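# Pull the pink towel from under another towel in the cubby

## Task

Two rolled towels sit in the cubby, one lying on top of the pink one. Remove the pink towel from underneath and set it on the table. At the end the other towel must be completely inside the cubby, the cubby must not have shifted from its original spot, and both towels must still be rolled.

## Robot and tools

Robot: two arms, left_arm and right_arm, each ending in a five-finger hand. The right arm has a right hand and the left arm has a mirrored left hand. Calibrated base positions in the scene frame: left_arm (-0.039, +0.324, +0.031) m and right_arm (+0.003, -0.232, +0.019) m. Both bases are turned only slightly about z.

Frames: the scene frame has its origin at table-top height, halfway between the nominal bases. +z is up, +x points out over the table, and left_arm is on the +y side. Arm names do not match image sides. Each arm reports its hand pose, velocities and targets in its own base frame. Pose offsets in a command run along the axes of that arm's current Hand target.

Hand point: a point that moves with the palm, 0.15 m out from the wrist face and 0.05 m in front of the palm. Its +z runs along the straightened fingers, which reach 0.06-0.07 m past it. Its +y points out of the palm. On the right hand +x points across the palm away from the thumb; on the left hand +x points toward the thumb. A bracket on the little-finger side of the wrist sticks out and can strike things.

Command row: always 28 numbers, each in [-1, 1], even when only one arm moves. The first 14 are left_arm: dx, dy, dz, rx, ry, rz, then six hand motors (little, ring, middle, index, thumb_bend, thumb_turn), then force_limit and speed. The last 14 are right_arm in the same order. dx-rz are an offset, not a pose. They count from the arm's Hand target as it was when the action or call began, never from the previous row, so sending the same offset twice moves twice as far. Scale: 1.0 = 0.6 m or 180 degrees. rx, ry, rz together form one rotation vector. Six zeros leave that arm's pose alone. Each step, commanded orientation is clipped to within 40 degrees of the measured one.

Hand motors: +1 is open/straight and -1 is closed/curled. For thumb_turn, +1 puts the thumb beside the palm and -1 puts it in front, facing the fingers. force_limit runs from about 0 N at -1 to 10 N at +1, or 15 N for the two thumb motors. speed is near zero at -1 and reaches full speed at +0.48 and above. A full finger stroke takes 0.49 s. No value means 'unchanged'. To keep a hand as it is, resend the eight hand numbers of the last row actually executed for it. If none has run yet, send its hand_measured plus hand_force_limit and hand_speed. With the thumb turned in front of the palm, the hand can wrap objects roughly 0.035-0.065 m thick. For a soft grip, close at speed -0.94 or lower. To loosen, send targets more open than hand_measured. To squeeze harder, raise force_limit and also send a more closed target.

Tools:
- execute_actions(actions, cameras): actions is a list of up to 15 actions. Each action is up to 15 rows, one per 1/30 s step, and a short action holds its last row. An empty list returns camera images. cameras is a list of names, ["all"], or [].
- move(target, speed, blend, blocking, cameras): drives each hand point in a straight line. target is one 28-number row or a list of up to 15 rows. Every row is an offset from the same starting Hand targets, not from the prior row. speed is in m/s, 0.002-4.3, default 0.25; turning is capped at twice that in rad/s. blend is a corner-rounding radius in metres, and 0 means stop at each point. blocking=false returns after about 0.5 s while the move keeps going. The whole path is capped at 10 s. Moves do not avoid obstacles or the other arm.
- wait(seconds): 0-3600. The scene runs and no new commands are sent.
- stop(): brakes a running move.
- zoom_image(camera, region): region is [x0, y0, x1, y1] in pixels, at most 504x504, from the newest image.
- show_instructions(): shows the reference pages.
- finished_scene(scene=1): ends the scene for good.

Cameras: cam_high, cam_low, cam_roll_left, cam_roll_right (896x504), and cam_left_wrist, cam_right_wrist (672x504, fisheye).

Results: end_effector_position (m) and end_effector_quat_wxyz are in each arm's base frame. Hand target is the last commanded pose after clipping, and the next offsets count from it. Other readings: joint positions, velocities and torques; hand_measured, hand_stopped_by (moving, target, force, stalled, fault) and hand_load_n, all six values in motor order; and motor temperatures. A grip that has slipped shows as hand_load_n dropping toward 0. A move adds a 'move:' line giving how it ended (done, off_target, moving, held, fault) and any limits applied (paced, held).

Arm behaviour: the arms follow commands loosely. Friction and weight often leave the hand 1-3 cm short of the commanded pose, sometimes 5 cm, mostly low, and this alone does not mean contact. A later execute_actions call re-requests the target; if the hand is still short, send the remaining distance as an offset. To end a push against something, command back beyond the hand's current position. Joint ranges (rad): waist ±2.880, shoulder 0-3.142, elbow 0-3.019, wrist pitch -1.693 to 1.571, wrist yaw ±1.571, wrist roll ±2.094.

Avoid: dropping anything, even from a few millimetres; releasing an object that is still moving; fast impacts or hard shoves; knocking the cubby out of place; letting a towel or anything else leave the table. Keep the two hands apart, since pressing them together can end the scene, and never close one hand on the other's fingers. Limit finger force and fast swings of a load. Watch heat: long holds, stretched arms or pushing at unreachable poses heat motors. A MOTOR HOT line appears at 85 °C, and at 100 °C that arm goes limp for 30-60 s.

Each tool is called after ">>>" by a JSON object that holds its "op" and its "data".

Reference images:

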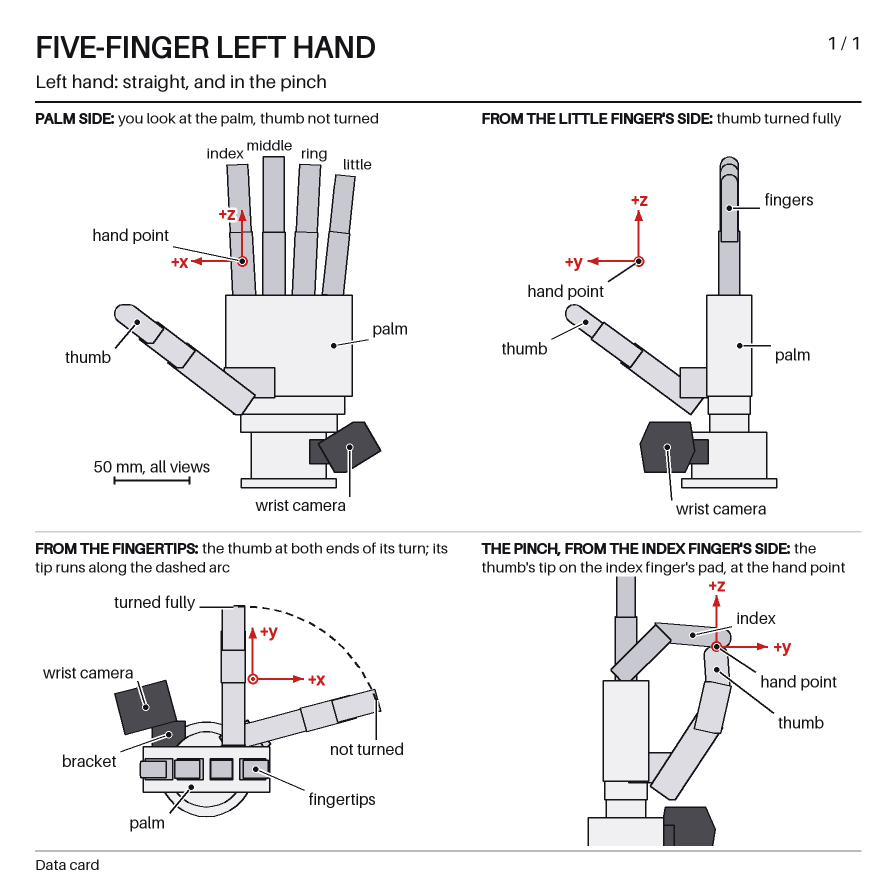

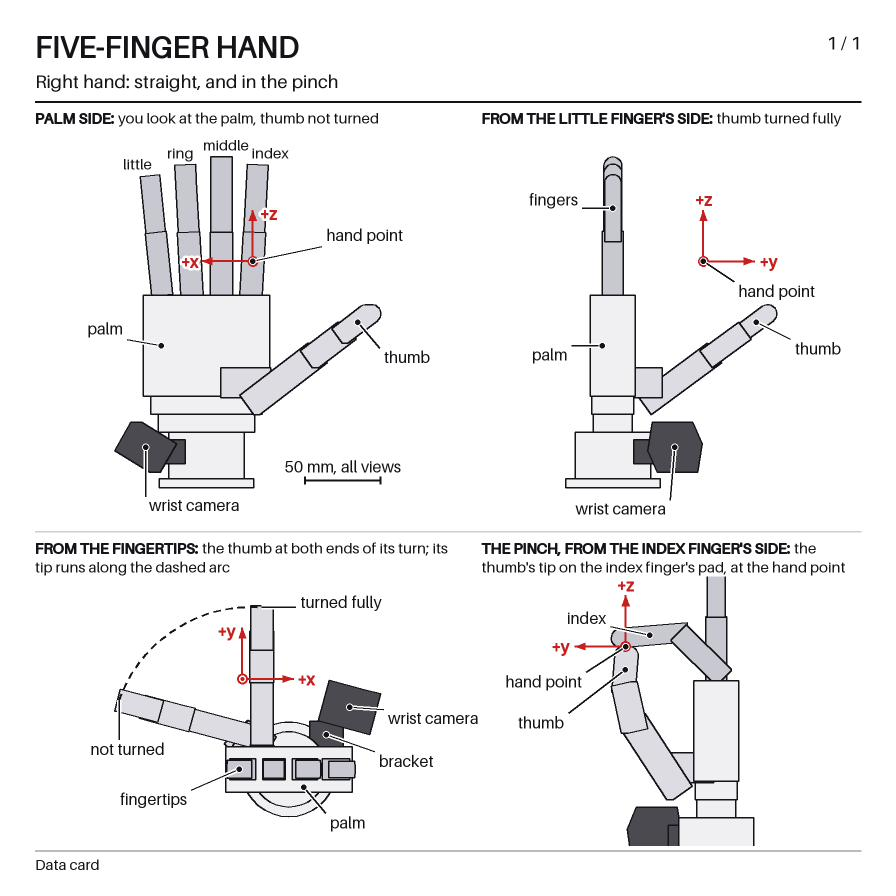

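## Session

>>> {"op": "execute_actions", "data": {"actions": []}}

Scene clock: 0.00 s.
left_arm: end_effector_position=(+0.1231, -0.3136, +0.2328) hand_measured=(+1.000, +1.000, +1.000, +1.000, +1.000, +1.000) hand_load_n=(+0.0, +0.0, +0.0, +0.0, +0.0, +0.0) hand_stopped_by=(target, target, target, target, target, target) hand_force_limit=0.00 hand_speed=-0.80 end_effector_quat_wxyz=(+0.011, +0.822, -0.471, +0.319) | right_arm: end_effector_position=(+0.1823, -0.1383, +0.0955) hand_measured=(+1.000, +1.000, +1.000, +1.000, +1.000, +1.000) hand_load_n=(+0.0, +0.0, +0.0, +0.0, +0.0, +0.0) hand_stopped_by=(target, target, target, target, target, target) hand_force_limit=0.00 hand_speed=-0.80 end_effector_quat_wxyz=(+0.316, -0.108, +0.925, +0.180)
Joint positions: left_arm=[-1.272 0.731 0.779 -1.099 -0.409 -1.693] | right_arm=[-1.315 1.366 0.68 -1.213 -0.682 -0.094]
Joint velocities: within noise
Joint torques (N m): no reading
Motor temperatures (°C): left_arm=[34 34 30 38 31 31] | right_arm=[33 37 33 33 33 37]
Heat: left arm: hottest wrist pitch 38 °C; right arm: hottest shoulder 37 °C.
Hand target: left_arm +0.1247, -0.3185, +0.2462; +0.020, +0.821, -0.467, +0.328 | right_arm +0.1839, -0.1442, +0.0982; +0.317, -0.111, +0.926, +0.173

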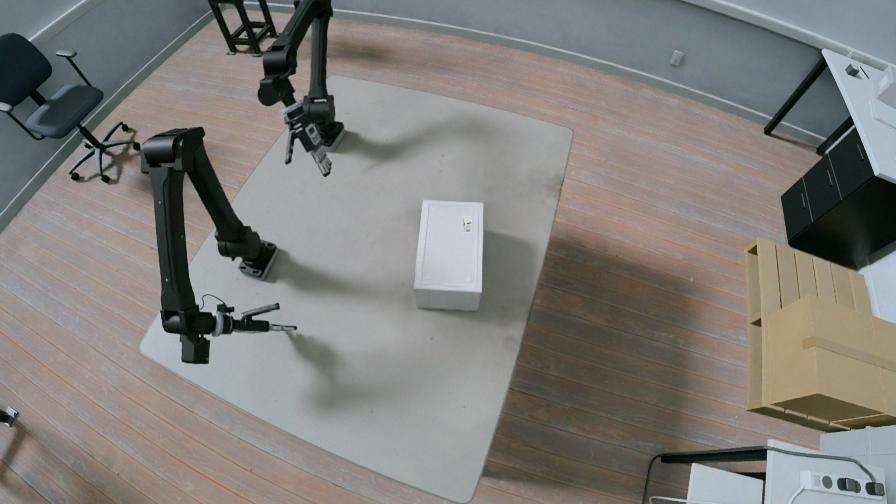

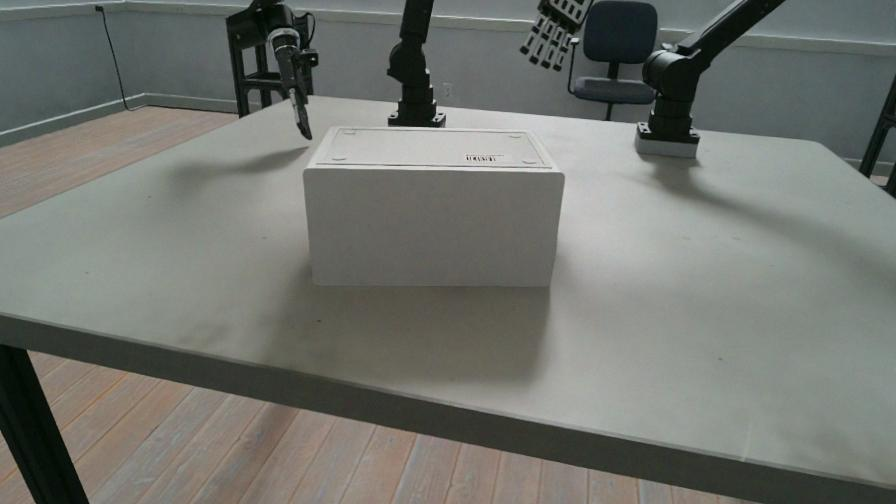

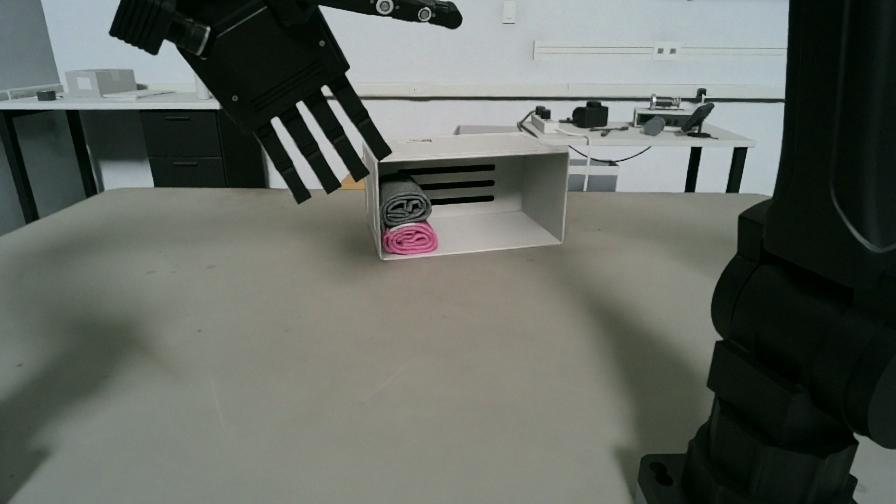

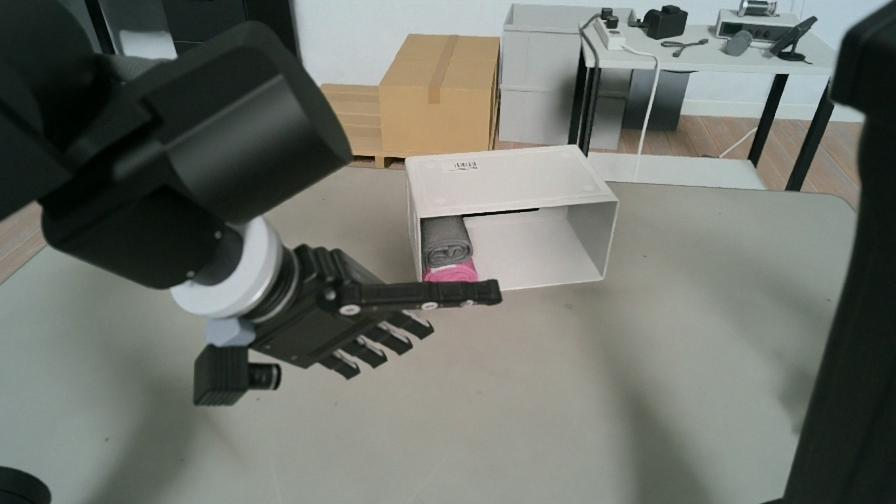

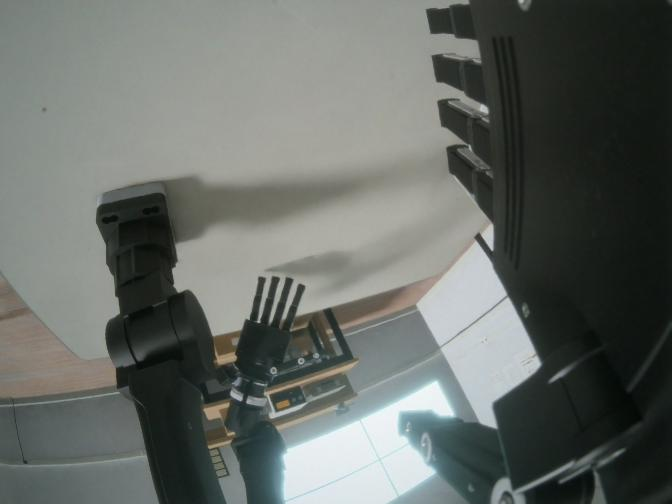

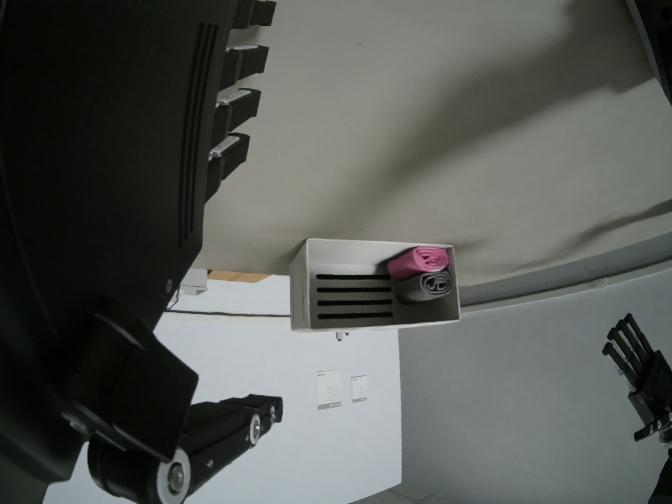

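>>> {"op": "zoom_image", "data": {"camera": "cam_roll_left", "region": [340, 110, 600, 280]}}

>>> {"op": "zoom_image", "data": {"camera": "cam_roll_right", "region": [380, 130, 640, 310]}}

>>> {"op": "zoom_image", "data": {"camera": "cam_high", "region": [380, 170, 520, 330]}}

>>> {"op": "zoom_image", "data": {"camera": "cam_right_wrist", "region": [270, 210, 490, 350]}}

Scaled by 1.938 from the camera's image (finer frame: 1280x720).

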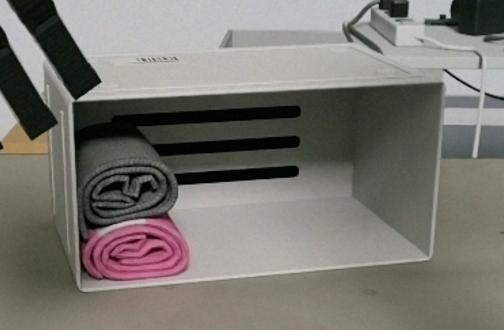

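Scaled by 1.938 from the camera's image (finer frame: 1280x720).

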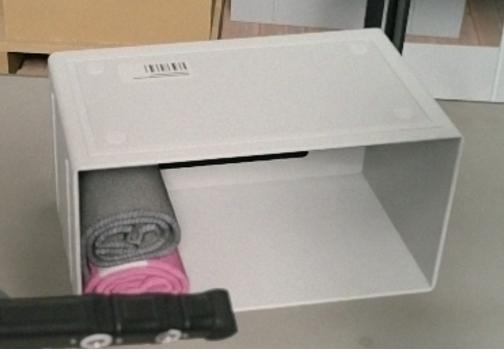

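Scaled by 3.150 from the camera's image (finer frame: 1280x720).

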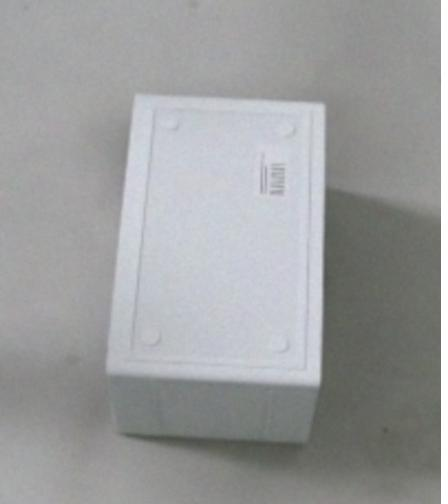

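Scaled by 2.291 from the camera's image (finer frame: 960x720).

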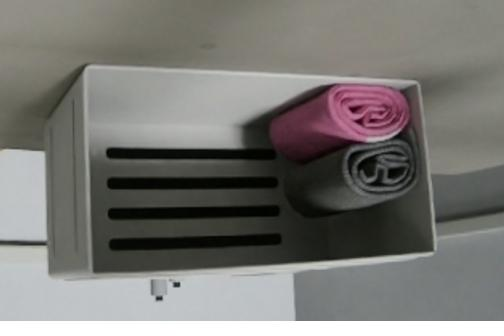

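>>> {"op": "move", "data": {"target": [0.12,-0.2243,0.113,0.3966,-0.1635,0.1303,1,1,1,1,1,1,0,-0.8,0,0,0,0,0,0,1,1,1,1,1,1,0,-0.8], "speed": 0.2, "cameras": ["cam_high","cam_left_wrist","cam_roll_left"]}}

Scene clock: 20.17 s.
left_arm: end_effector_position=(+0.2840, -0.3125, +0.2565) hand_measured=(+1.000, +1.000, +1.000, +1.000, +1.000, +1.000) hand_load_n=(+0.0, +0.0, +0.0, +0.0, +0.0, +0.0) hand_stopped_by=(target, target, target, target, target, target) hand_force_limit=0.00 hand_speed=-0.80 end_effector_quat_wxyz=(-0.536, +0.615, -0.435, +0.380) | right_arm: end_effector_position=(+0.1823, -0.1383, +0.0955) hand_measured=(+1.000, +1.000, +1.000, +1.000, +1.000, +1.000) hand_load_n=(+0.0, +0.0, +0.0, +0.0, +0.0, +0.0) hand_stopped_by=(target, target, target, target, target, target) hand_force_limit=0.00 hand_speed=-0.80 end_effector_quat_wxyz=(+0.316, -0.108, +0.925, +0.180)
Joint positions: left_arm=[-1.287 1.384 1.108 -1.671 -1.424 -1.951] | right_arm=[-1.315 1.366 0.68 -1.213 -0.682 -0.094]
Joint torques (N m): left_arm=[1.2 -6.77 10.93 -0.64 -0.9 0.16] | right_arm=[0.03 -8.88 7.01 -0.76 -0.42 -0.01]
Heat: left arm: hottest wrist pitch 38 °C; right arm: hottest shoulder 37 °C.
Hand target: left_arm +0.2899, -0.3199, +0.2700; -0.627, +0.627, -0.327, +0.327 | right_arm +0.1839, -0.1442, +0.0982; +0.317, -0.111, +0.926, +0.173
Off the commanded pose: left_arm 0.017 m, 17 deg | right_arm 0.007 m, 1 deg.
joint sent to its limit (left arm) — joint 4 (wrist pitch), lower limit. The joint targets are off in orientation, not in position.
move: off_target (left_arm)
Images, in order (width x height): cam_high 896x504, cam_roll_left 896x504, cam_left_wrist 672x504.

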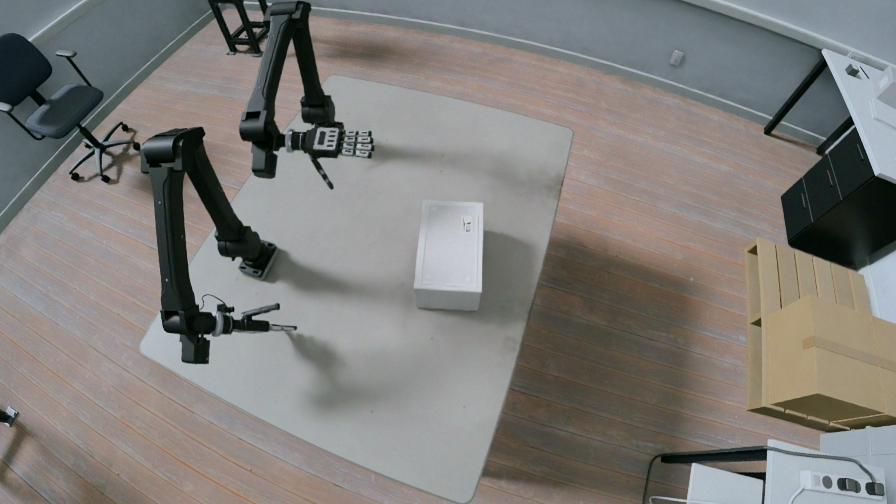

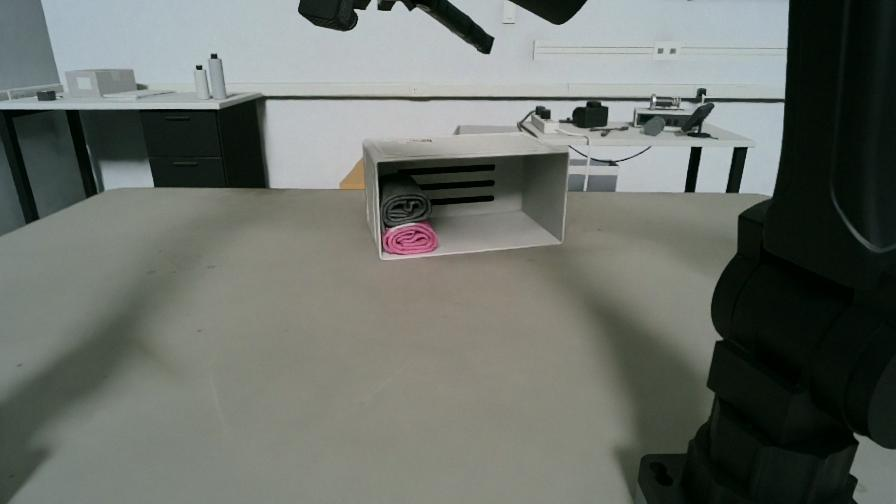

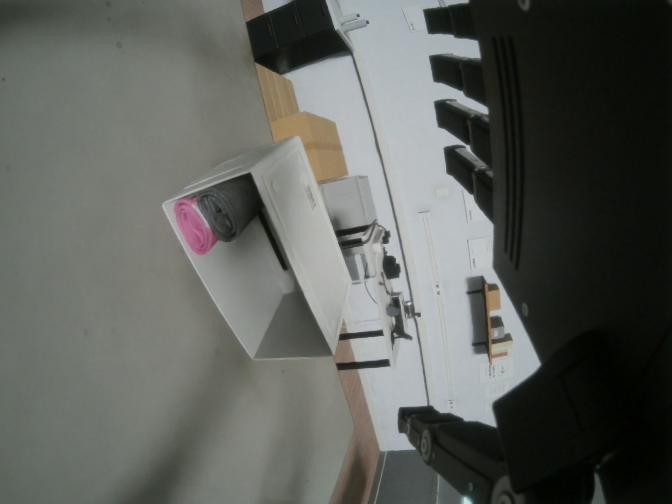

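>>> {"op": "move", "data": {"target": [[0,0,0,0,0,0.5,1,1,1,1,1,1,0,-0.8,0,0,0,0,0,0,1,1,1,1,1,1,0,-0.8],[0,0,0,0,0,0.98,1,1,1,1,1,1,0,-0.8,0,0,0,0,0,0,1,1,1,1,1,1,0,-0.8]], "speed": 0.25, "blend": 0.05, "cameras": ["cam_high","cam_left_wrist","cam_roll_left"]}}

Scene clock: 27.57 s.
left_arm: end_effector_position=(+0.2944, -0.3159, +0.2708) hand_measured=(+1.000, +1.000, +1.000, +1.000, +1.000, +1.000) hand_load_n=(+0.0, +0.0, +0.0, +0.0, +0.0, +0.0) hand_stopped_by=(target, target, target, target, target, target) hand_force_limit=0.00 hand_speed=-0.80 end_effector_quat_wxyz=(+0.392, +0.388, +0.651, +0.521) | right_arm: end_effector_position=(+0.1823, -0.1383, +0.0955) hand_measured=(+1.000, +1.000, +1.000, +1.000, +1.000, +1.000) hand_load_n=(+0.0, +0.0, +0.0, +0.0, +0.0, +0.0) hand_stopped_by=(target, target, target, target, target, target) hand_force_limit=0.00 hand_speed=-0.80 end_effector_quat_wxyz=(+0.316, -0.108, +0.925, +0.180)
Joint positions: left_arm=[-1.289 1.743 1.228 -1.671 -1.388 0.841] | right_arm=[-1.315 1.366 0.68 -1.213 -0.682 -0.094]
Joint torques (N m): left_arm=[-1.03 -10.81 5.76 -0.91 -0.77 0.16] | right_arm=[-0.21 -8.82 7.01 -0.81 -0.42 -0.01]
Motor temperatures (°C): left_arm=[34 34 35 38 32 31] | right_arm=[33 37 36 33 33 37]
Heat: left arm: hottest wrist pitch 38 °C; right arm: hottest shoulder 37 °C.
Hand target: left_arm +0.2900, -0.3199, +0.2701; +0.347, +0.307, +0.637, +0.617 | right_arm +0.1839, -0.1442, +0.0982; +0.317, -0.111, +0.926, +0.173
Off the commanded pose: left_arm 0.006 m, 15 deg | right_arm 0.007 m, 1 deg.
joint sent to its limit (left arm) — joint 4 (wrist pitch), lower limit. The joint targets are off in orientation, not in position.
move: off_target (left_arm)
Images, in order (width x height): cam_high 896x504, cam_roll_left 896x504, cam_left_wrist 672x504.

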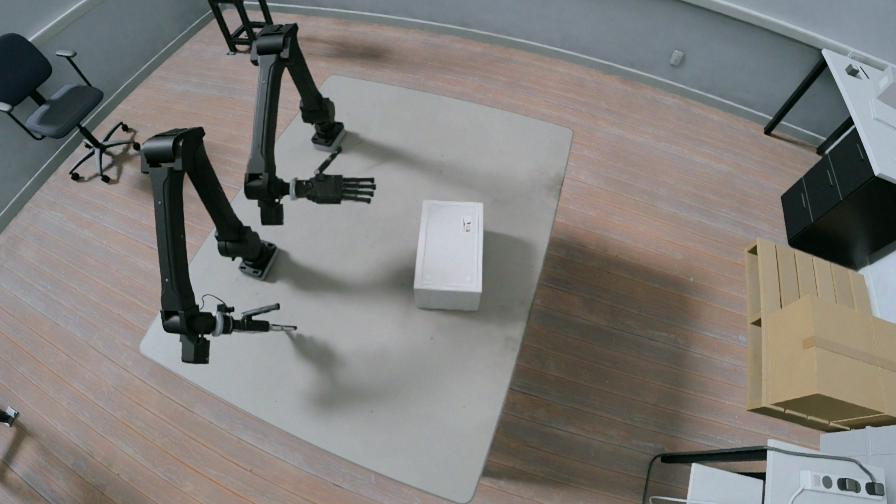

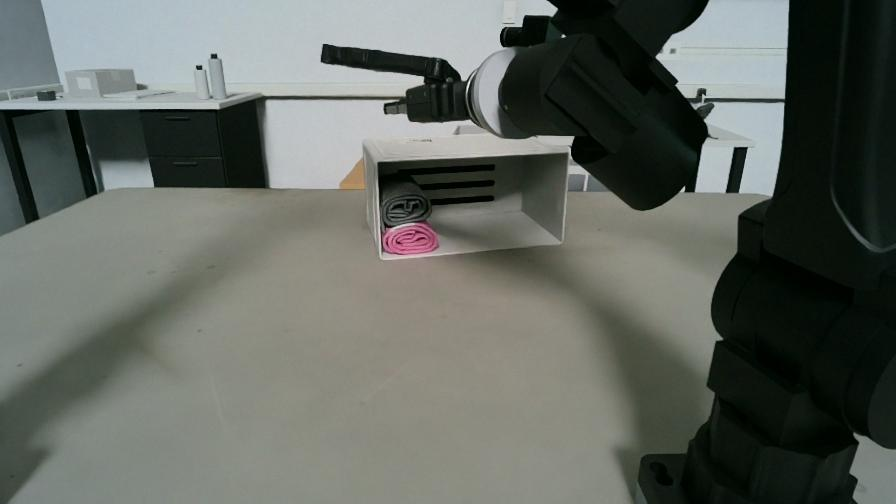

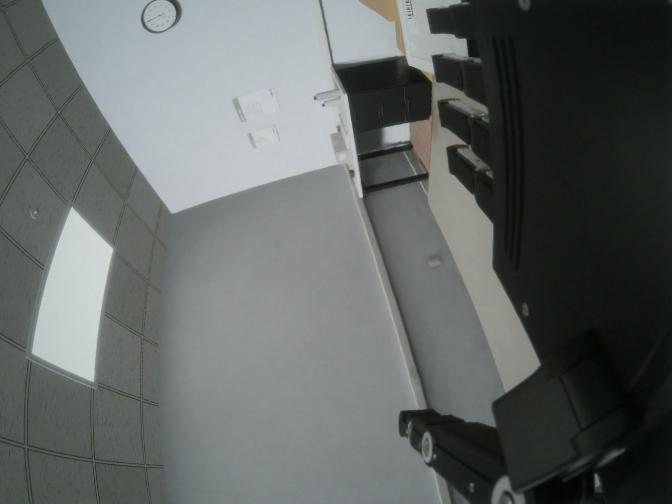

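>>> {"op": "zoom_image", "data": {"camera": "cam_roll_left", "region": [300, 0, 800, 280]}}

>>> {"op": "wait", "data": {"seconds": 0, "cameras": ["all"]}}

Scaled by 1.008 from the camera's image (finer frame: 1280x720).

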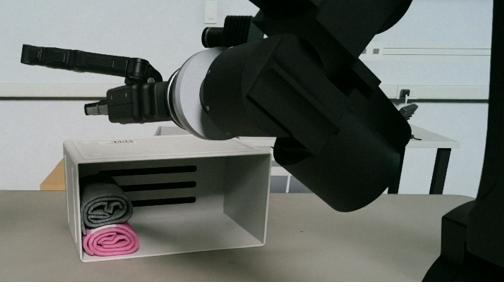

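Scene clock: 29.27 s.
left_arm: end_effector_position=(+0.2944, -0.3159, +0.2708) hand_measured=(+1.000, +1.000, +1.000, +1.000, +1.000, +1.000) hand_load_n=(+0.0, +0.0, +0.0, +0.0, +0.0, +0.0) hand_stopped_by=(target, target, target, target, target, target) hand_force_limit=0.00 hand_speed=-0.80 end_effector_quat_wxyz=(+0.392, +0.388, +0.651, +0.521) | right_arm: end_effector_position=(+0.1823, -0.1383, +0.0955) hand_measured=(+1.000, +1.000, +1.000, +1.000, +1.000, +1.000) hand_load_n=(+0.0, +0.0, +0.0, +0.0, +0.0, +0.0) hand_stopped_by=(target, target, target, target, target, target) hand_force_limit=0.00 hand_speed=-0.80 end_effector_quat_wxyz=(+0.316, -0.108, +0.925, +0.180)
Joint positions: left_arm=[-1.289 1.743 1.228 -1.671 -1.388 0.841] | right_arm=[-1.315 1.366 0.68 -1.213 -0.682 -0.094]
Joint torques (N m): left_arm=[-0.91 -10.7 5.75 -0.98 -0.78 0.18] | right_arm=[-0.15 -8.82 6.94 -0.81 -0.43 -0.01]
Heat: left arm: hottest wrist pitch 38 °C; right arm: hottest shoulder 37 °C.
Hand target: left_arm +0.2900, -0.3199, +0.2701; +0.347, +0.307, +0.637, +0.616 | right_arm +0.1839, -0.1442, +0.0982; +0.317, -0.111, +0.926, +0.173
Off the commanded pose: left_arm 0.006 m, 15 deg | right_arm 0.007 m, 1 deg.

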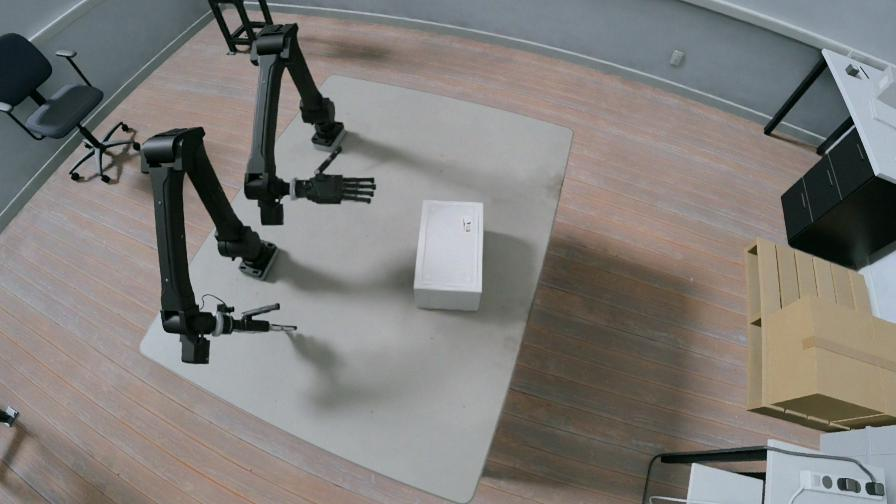

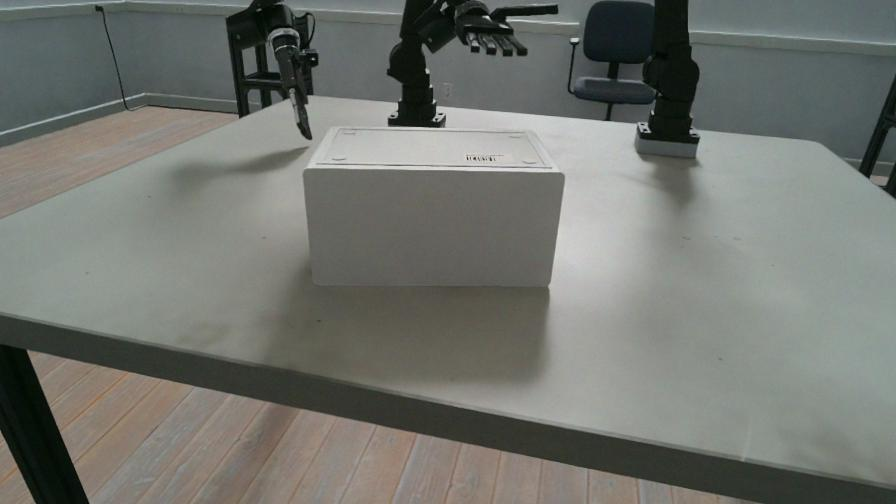

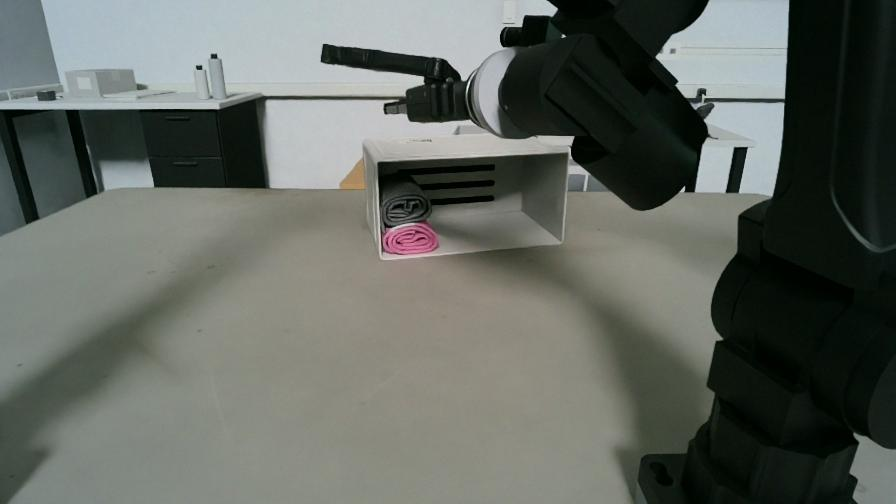

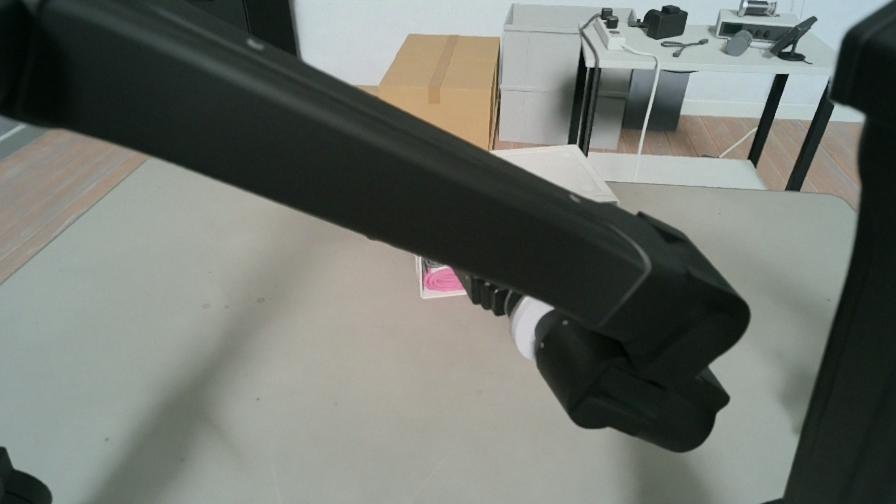

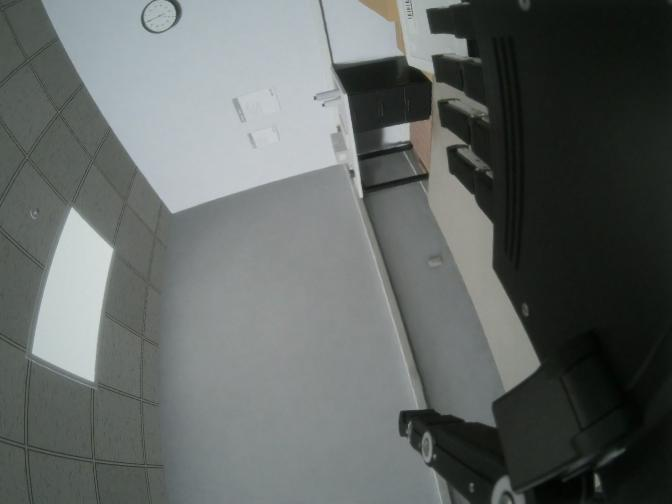

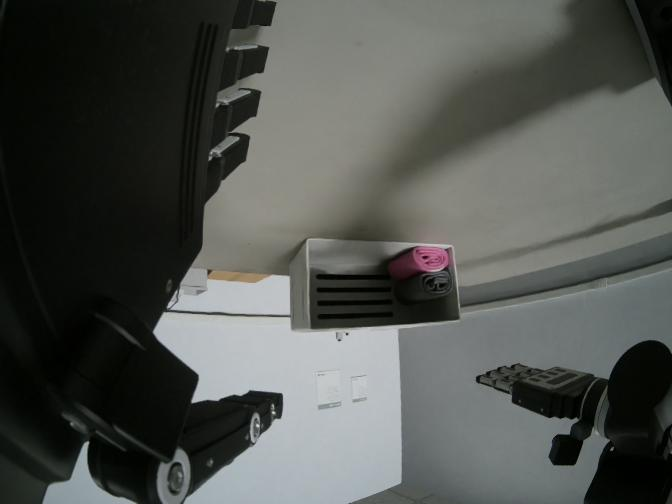

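>>> {"op": "move", "data": {"target": [-0.1658,-0.0435,-0.1378,0.3735,-0.4171,-0.3179,1,1,1,1,1,1,0,-0.8,0,0,0,0,0,0,1,1,1,1,1,1,0,-0.8], "speed": 0.25, "cameras": ["cam_high","cam_roll_left"]}}

Scene clock: 36.43 s.
left_arm: end_effector_position=(+0.2753, -0.4518, +0.2510) hand_measured=(+1.000, +1.000, +1.000, +1.000, +1.000, +1.000) hand_load_n=(+0.0, +0.0, -0.5, +0.0, +0.5, +0.0) hand_stopped_by=(target, target, target, target, target, target) hand_force_limit=0.00 hand_speed=-0.80 end_effector_quat_wxyz=(+0.638, +0.413, +0.578, -0.297) | right_arm: end_effector_position=(+0.1823, -0.1383, +0.0955) hand_measured=(+1.000, +1.000, +1.000, +1.000, +1.000, +1.000) hand_load_n=(+0.0, +0.0, +0.0, +0.0, +0.0, +0.0) hand_stopped_by=(target, target, target, target, target, target) hand_force_limit=0.00 hand_speed=-0.80 end_effector_quat_wxyz=(+0.316, -0.108, +0.925, +0.180)
Joint positions: left_arm=[-1.196 1.246 0.573 0.664 -0.139 1.754] | right_arm=[-1.315 1.366 0.68 -1.213 -0.682 -0.094]
Joint torques (N m): left_arm=[1.32 -5.54 7.56 2.51 0.14 0.01] | right_arm=[-0.38 -8.7 6.98 -0.79 -0.44 -0.01]
Heat: left arm: hottest wrist pitch 38 °C; right arm: hottest shoulder 38 °C.
Hand target: left_arm +0.2800, -0.4499, +0.2501; +0.641, +0.405, +0.579, -0.299 | right_arm +0.1839, -0.1442, +0.0982; +0.317, -0.111, +0.926, +0.173
Off the commanded pose: left_arm 0.005 m, 1 deg | right_arm 0.007 m, 1 deg.
move: done

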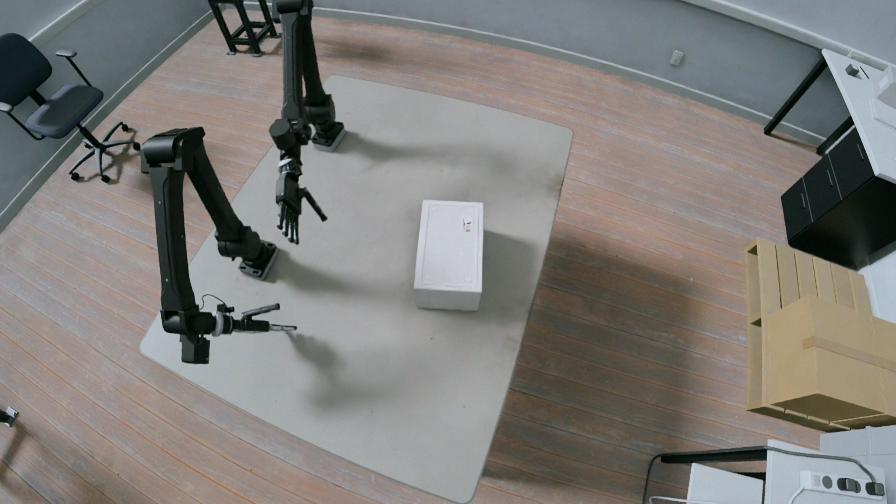

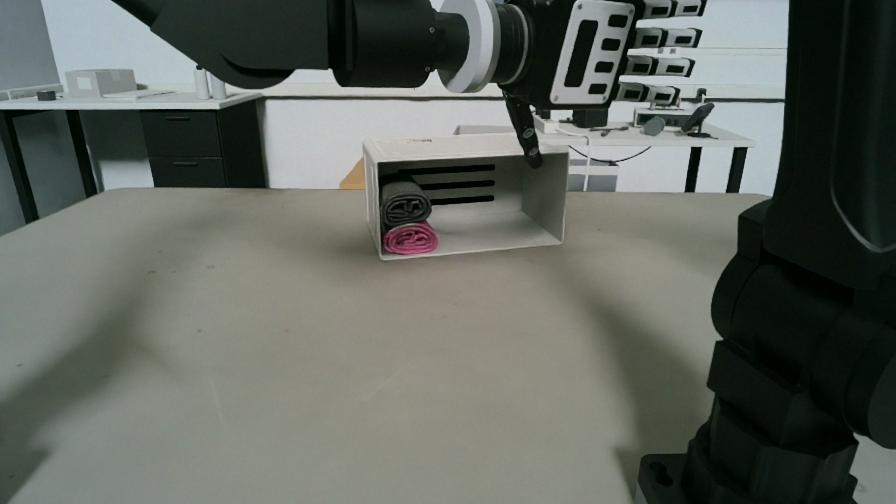

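>>> {"op": "move", "data": {"target": [0.2263,0.176,-0.0199,-0.296,0.3121,0.247,1,1,1,1,1,-1,0,-0.3,0,0,0,0,0,0,1,1,1,1,1,1,0,-0.8], "speed": 0.2, "cameras": ["all"]}}

Scene clock: 42.33 s.
left_arm: end_effector_position=(+0.3769, -0.3698, +0.1285) hand_measured=(+1.000, +1.000, +1.000, +1.000, +1.000, -1.000) hand_load_n=(+0.0, +0.0, +0.0, +0.0, +0.0, +0.0) hand_stopped_by=(target, target, target, target, target, target) hand_force_limit=0.00 hand_speed=-0.30 end_effector_quat_wxyz=(+0.469, +0.368, +0.673, +0.437) | right_arm: end_effector_position=(+0.1823, -0.1383, +0.0955) hand_measured=(+1.000, +1.000, +1.000, +1.000, +1.000, +1.000) hand_load_n=(+0.0, +0.0, +0.0, +0.0, +0.0, +0.0) hand_stopped_by=(target, target, target, target, target, target) hand_force_limit=0.00 hand_speed=-0.80 end_effector_quat_wxyz=(+0.316, -0.108, +0.925, +0.180)
Joint positions: left_arm=[-1.173 1.909 1.04 -0.017 -1.339 1.95] | right_arm=[-1.315 1.366 0.68 -1.213 -0.682 -0.094]
Joint torques (N m): left_arm=[0.79 -12.28 8.58 0.57 -0.76 0] | right_arm=[-0.21 -8.7 6.95 -0.8 -0.41 0]
Heat: left arm: hottest wrist pitch 38 °C; right arm: hottest shoulder 38 °C.
Hand target: left_arm +0.3845, -0.3761, +0.1348; +0.475, +0.355, +0.679, +0.433 | right_arm +0.1839, -0.1442, +0.0982; +0.317, -0.111, +0.926, +0.173
Off the commanded pose: left_arm 0.012 m, 2 deg | right_arm 0.007 m, 1 deg.
move: off_target (left_arm)

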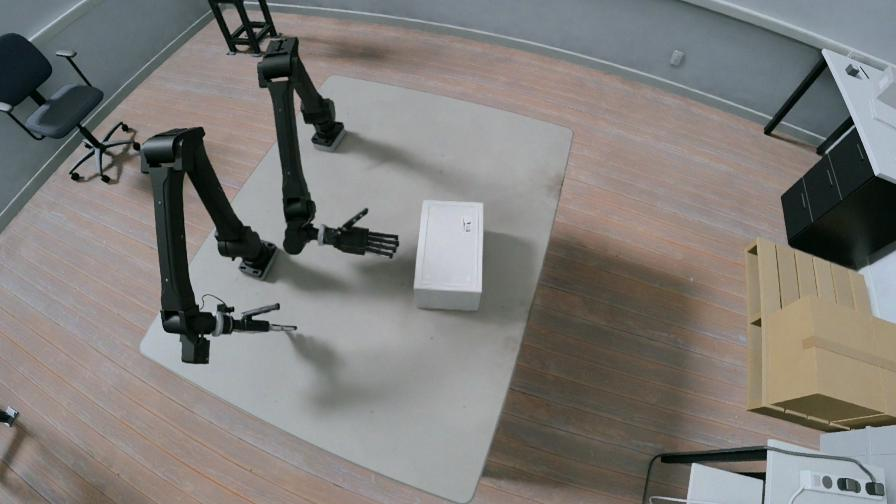

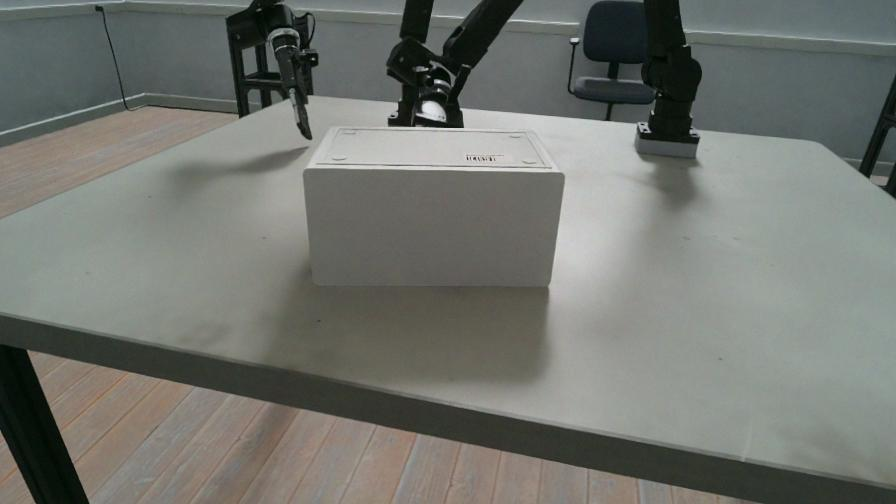

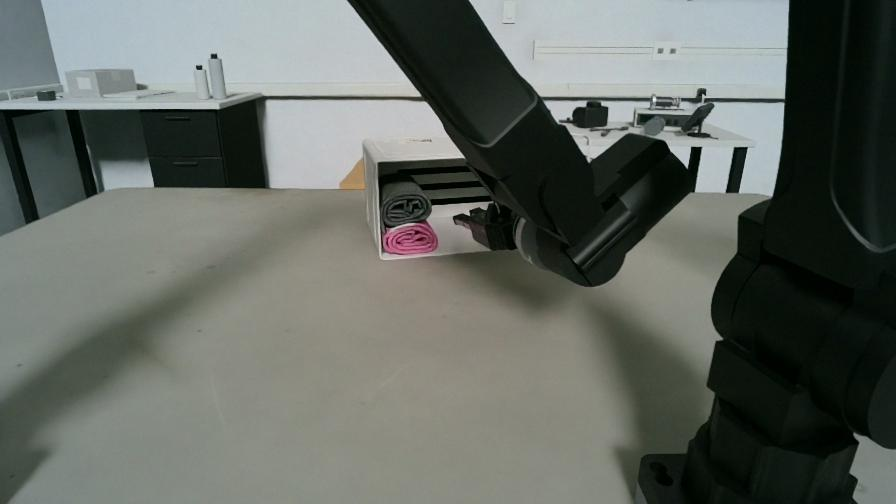

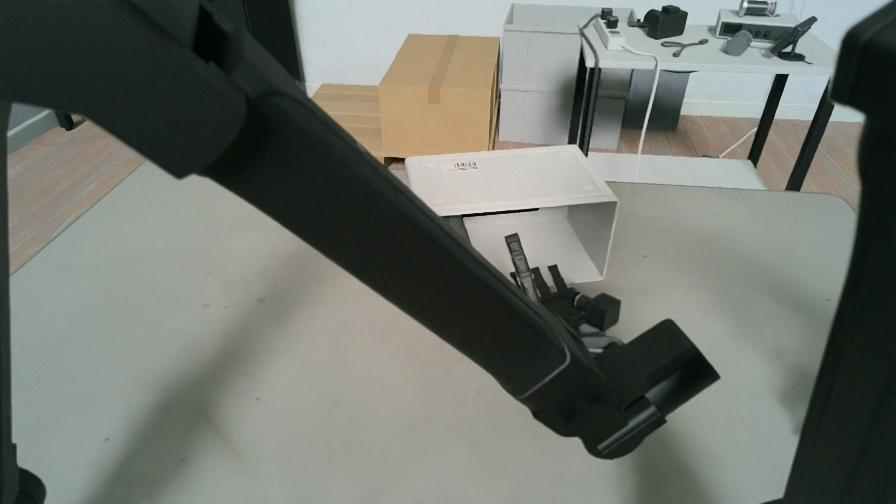

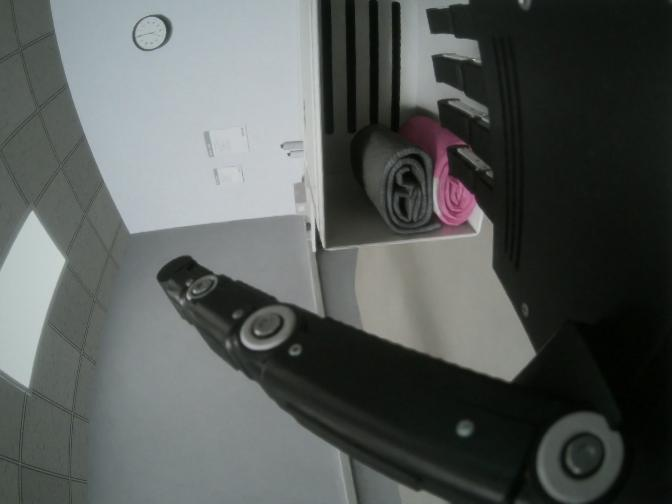

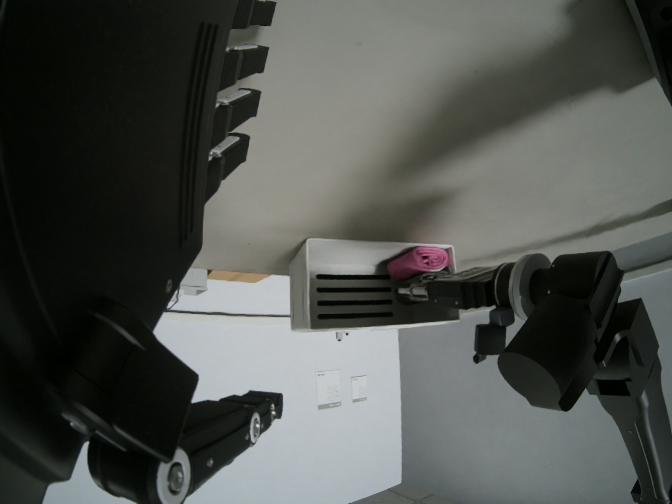

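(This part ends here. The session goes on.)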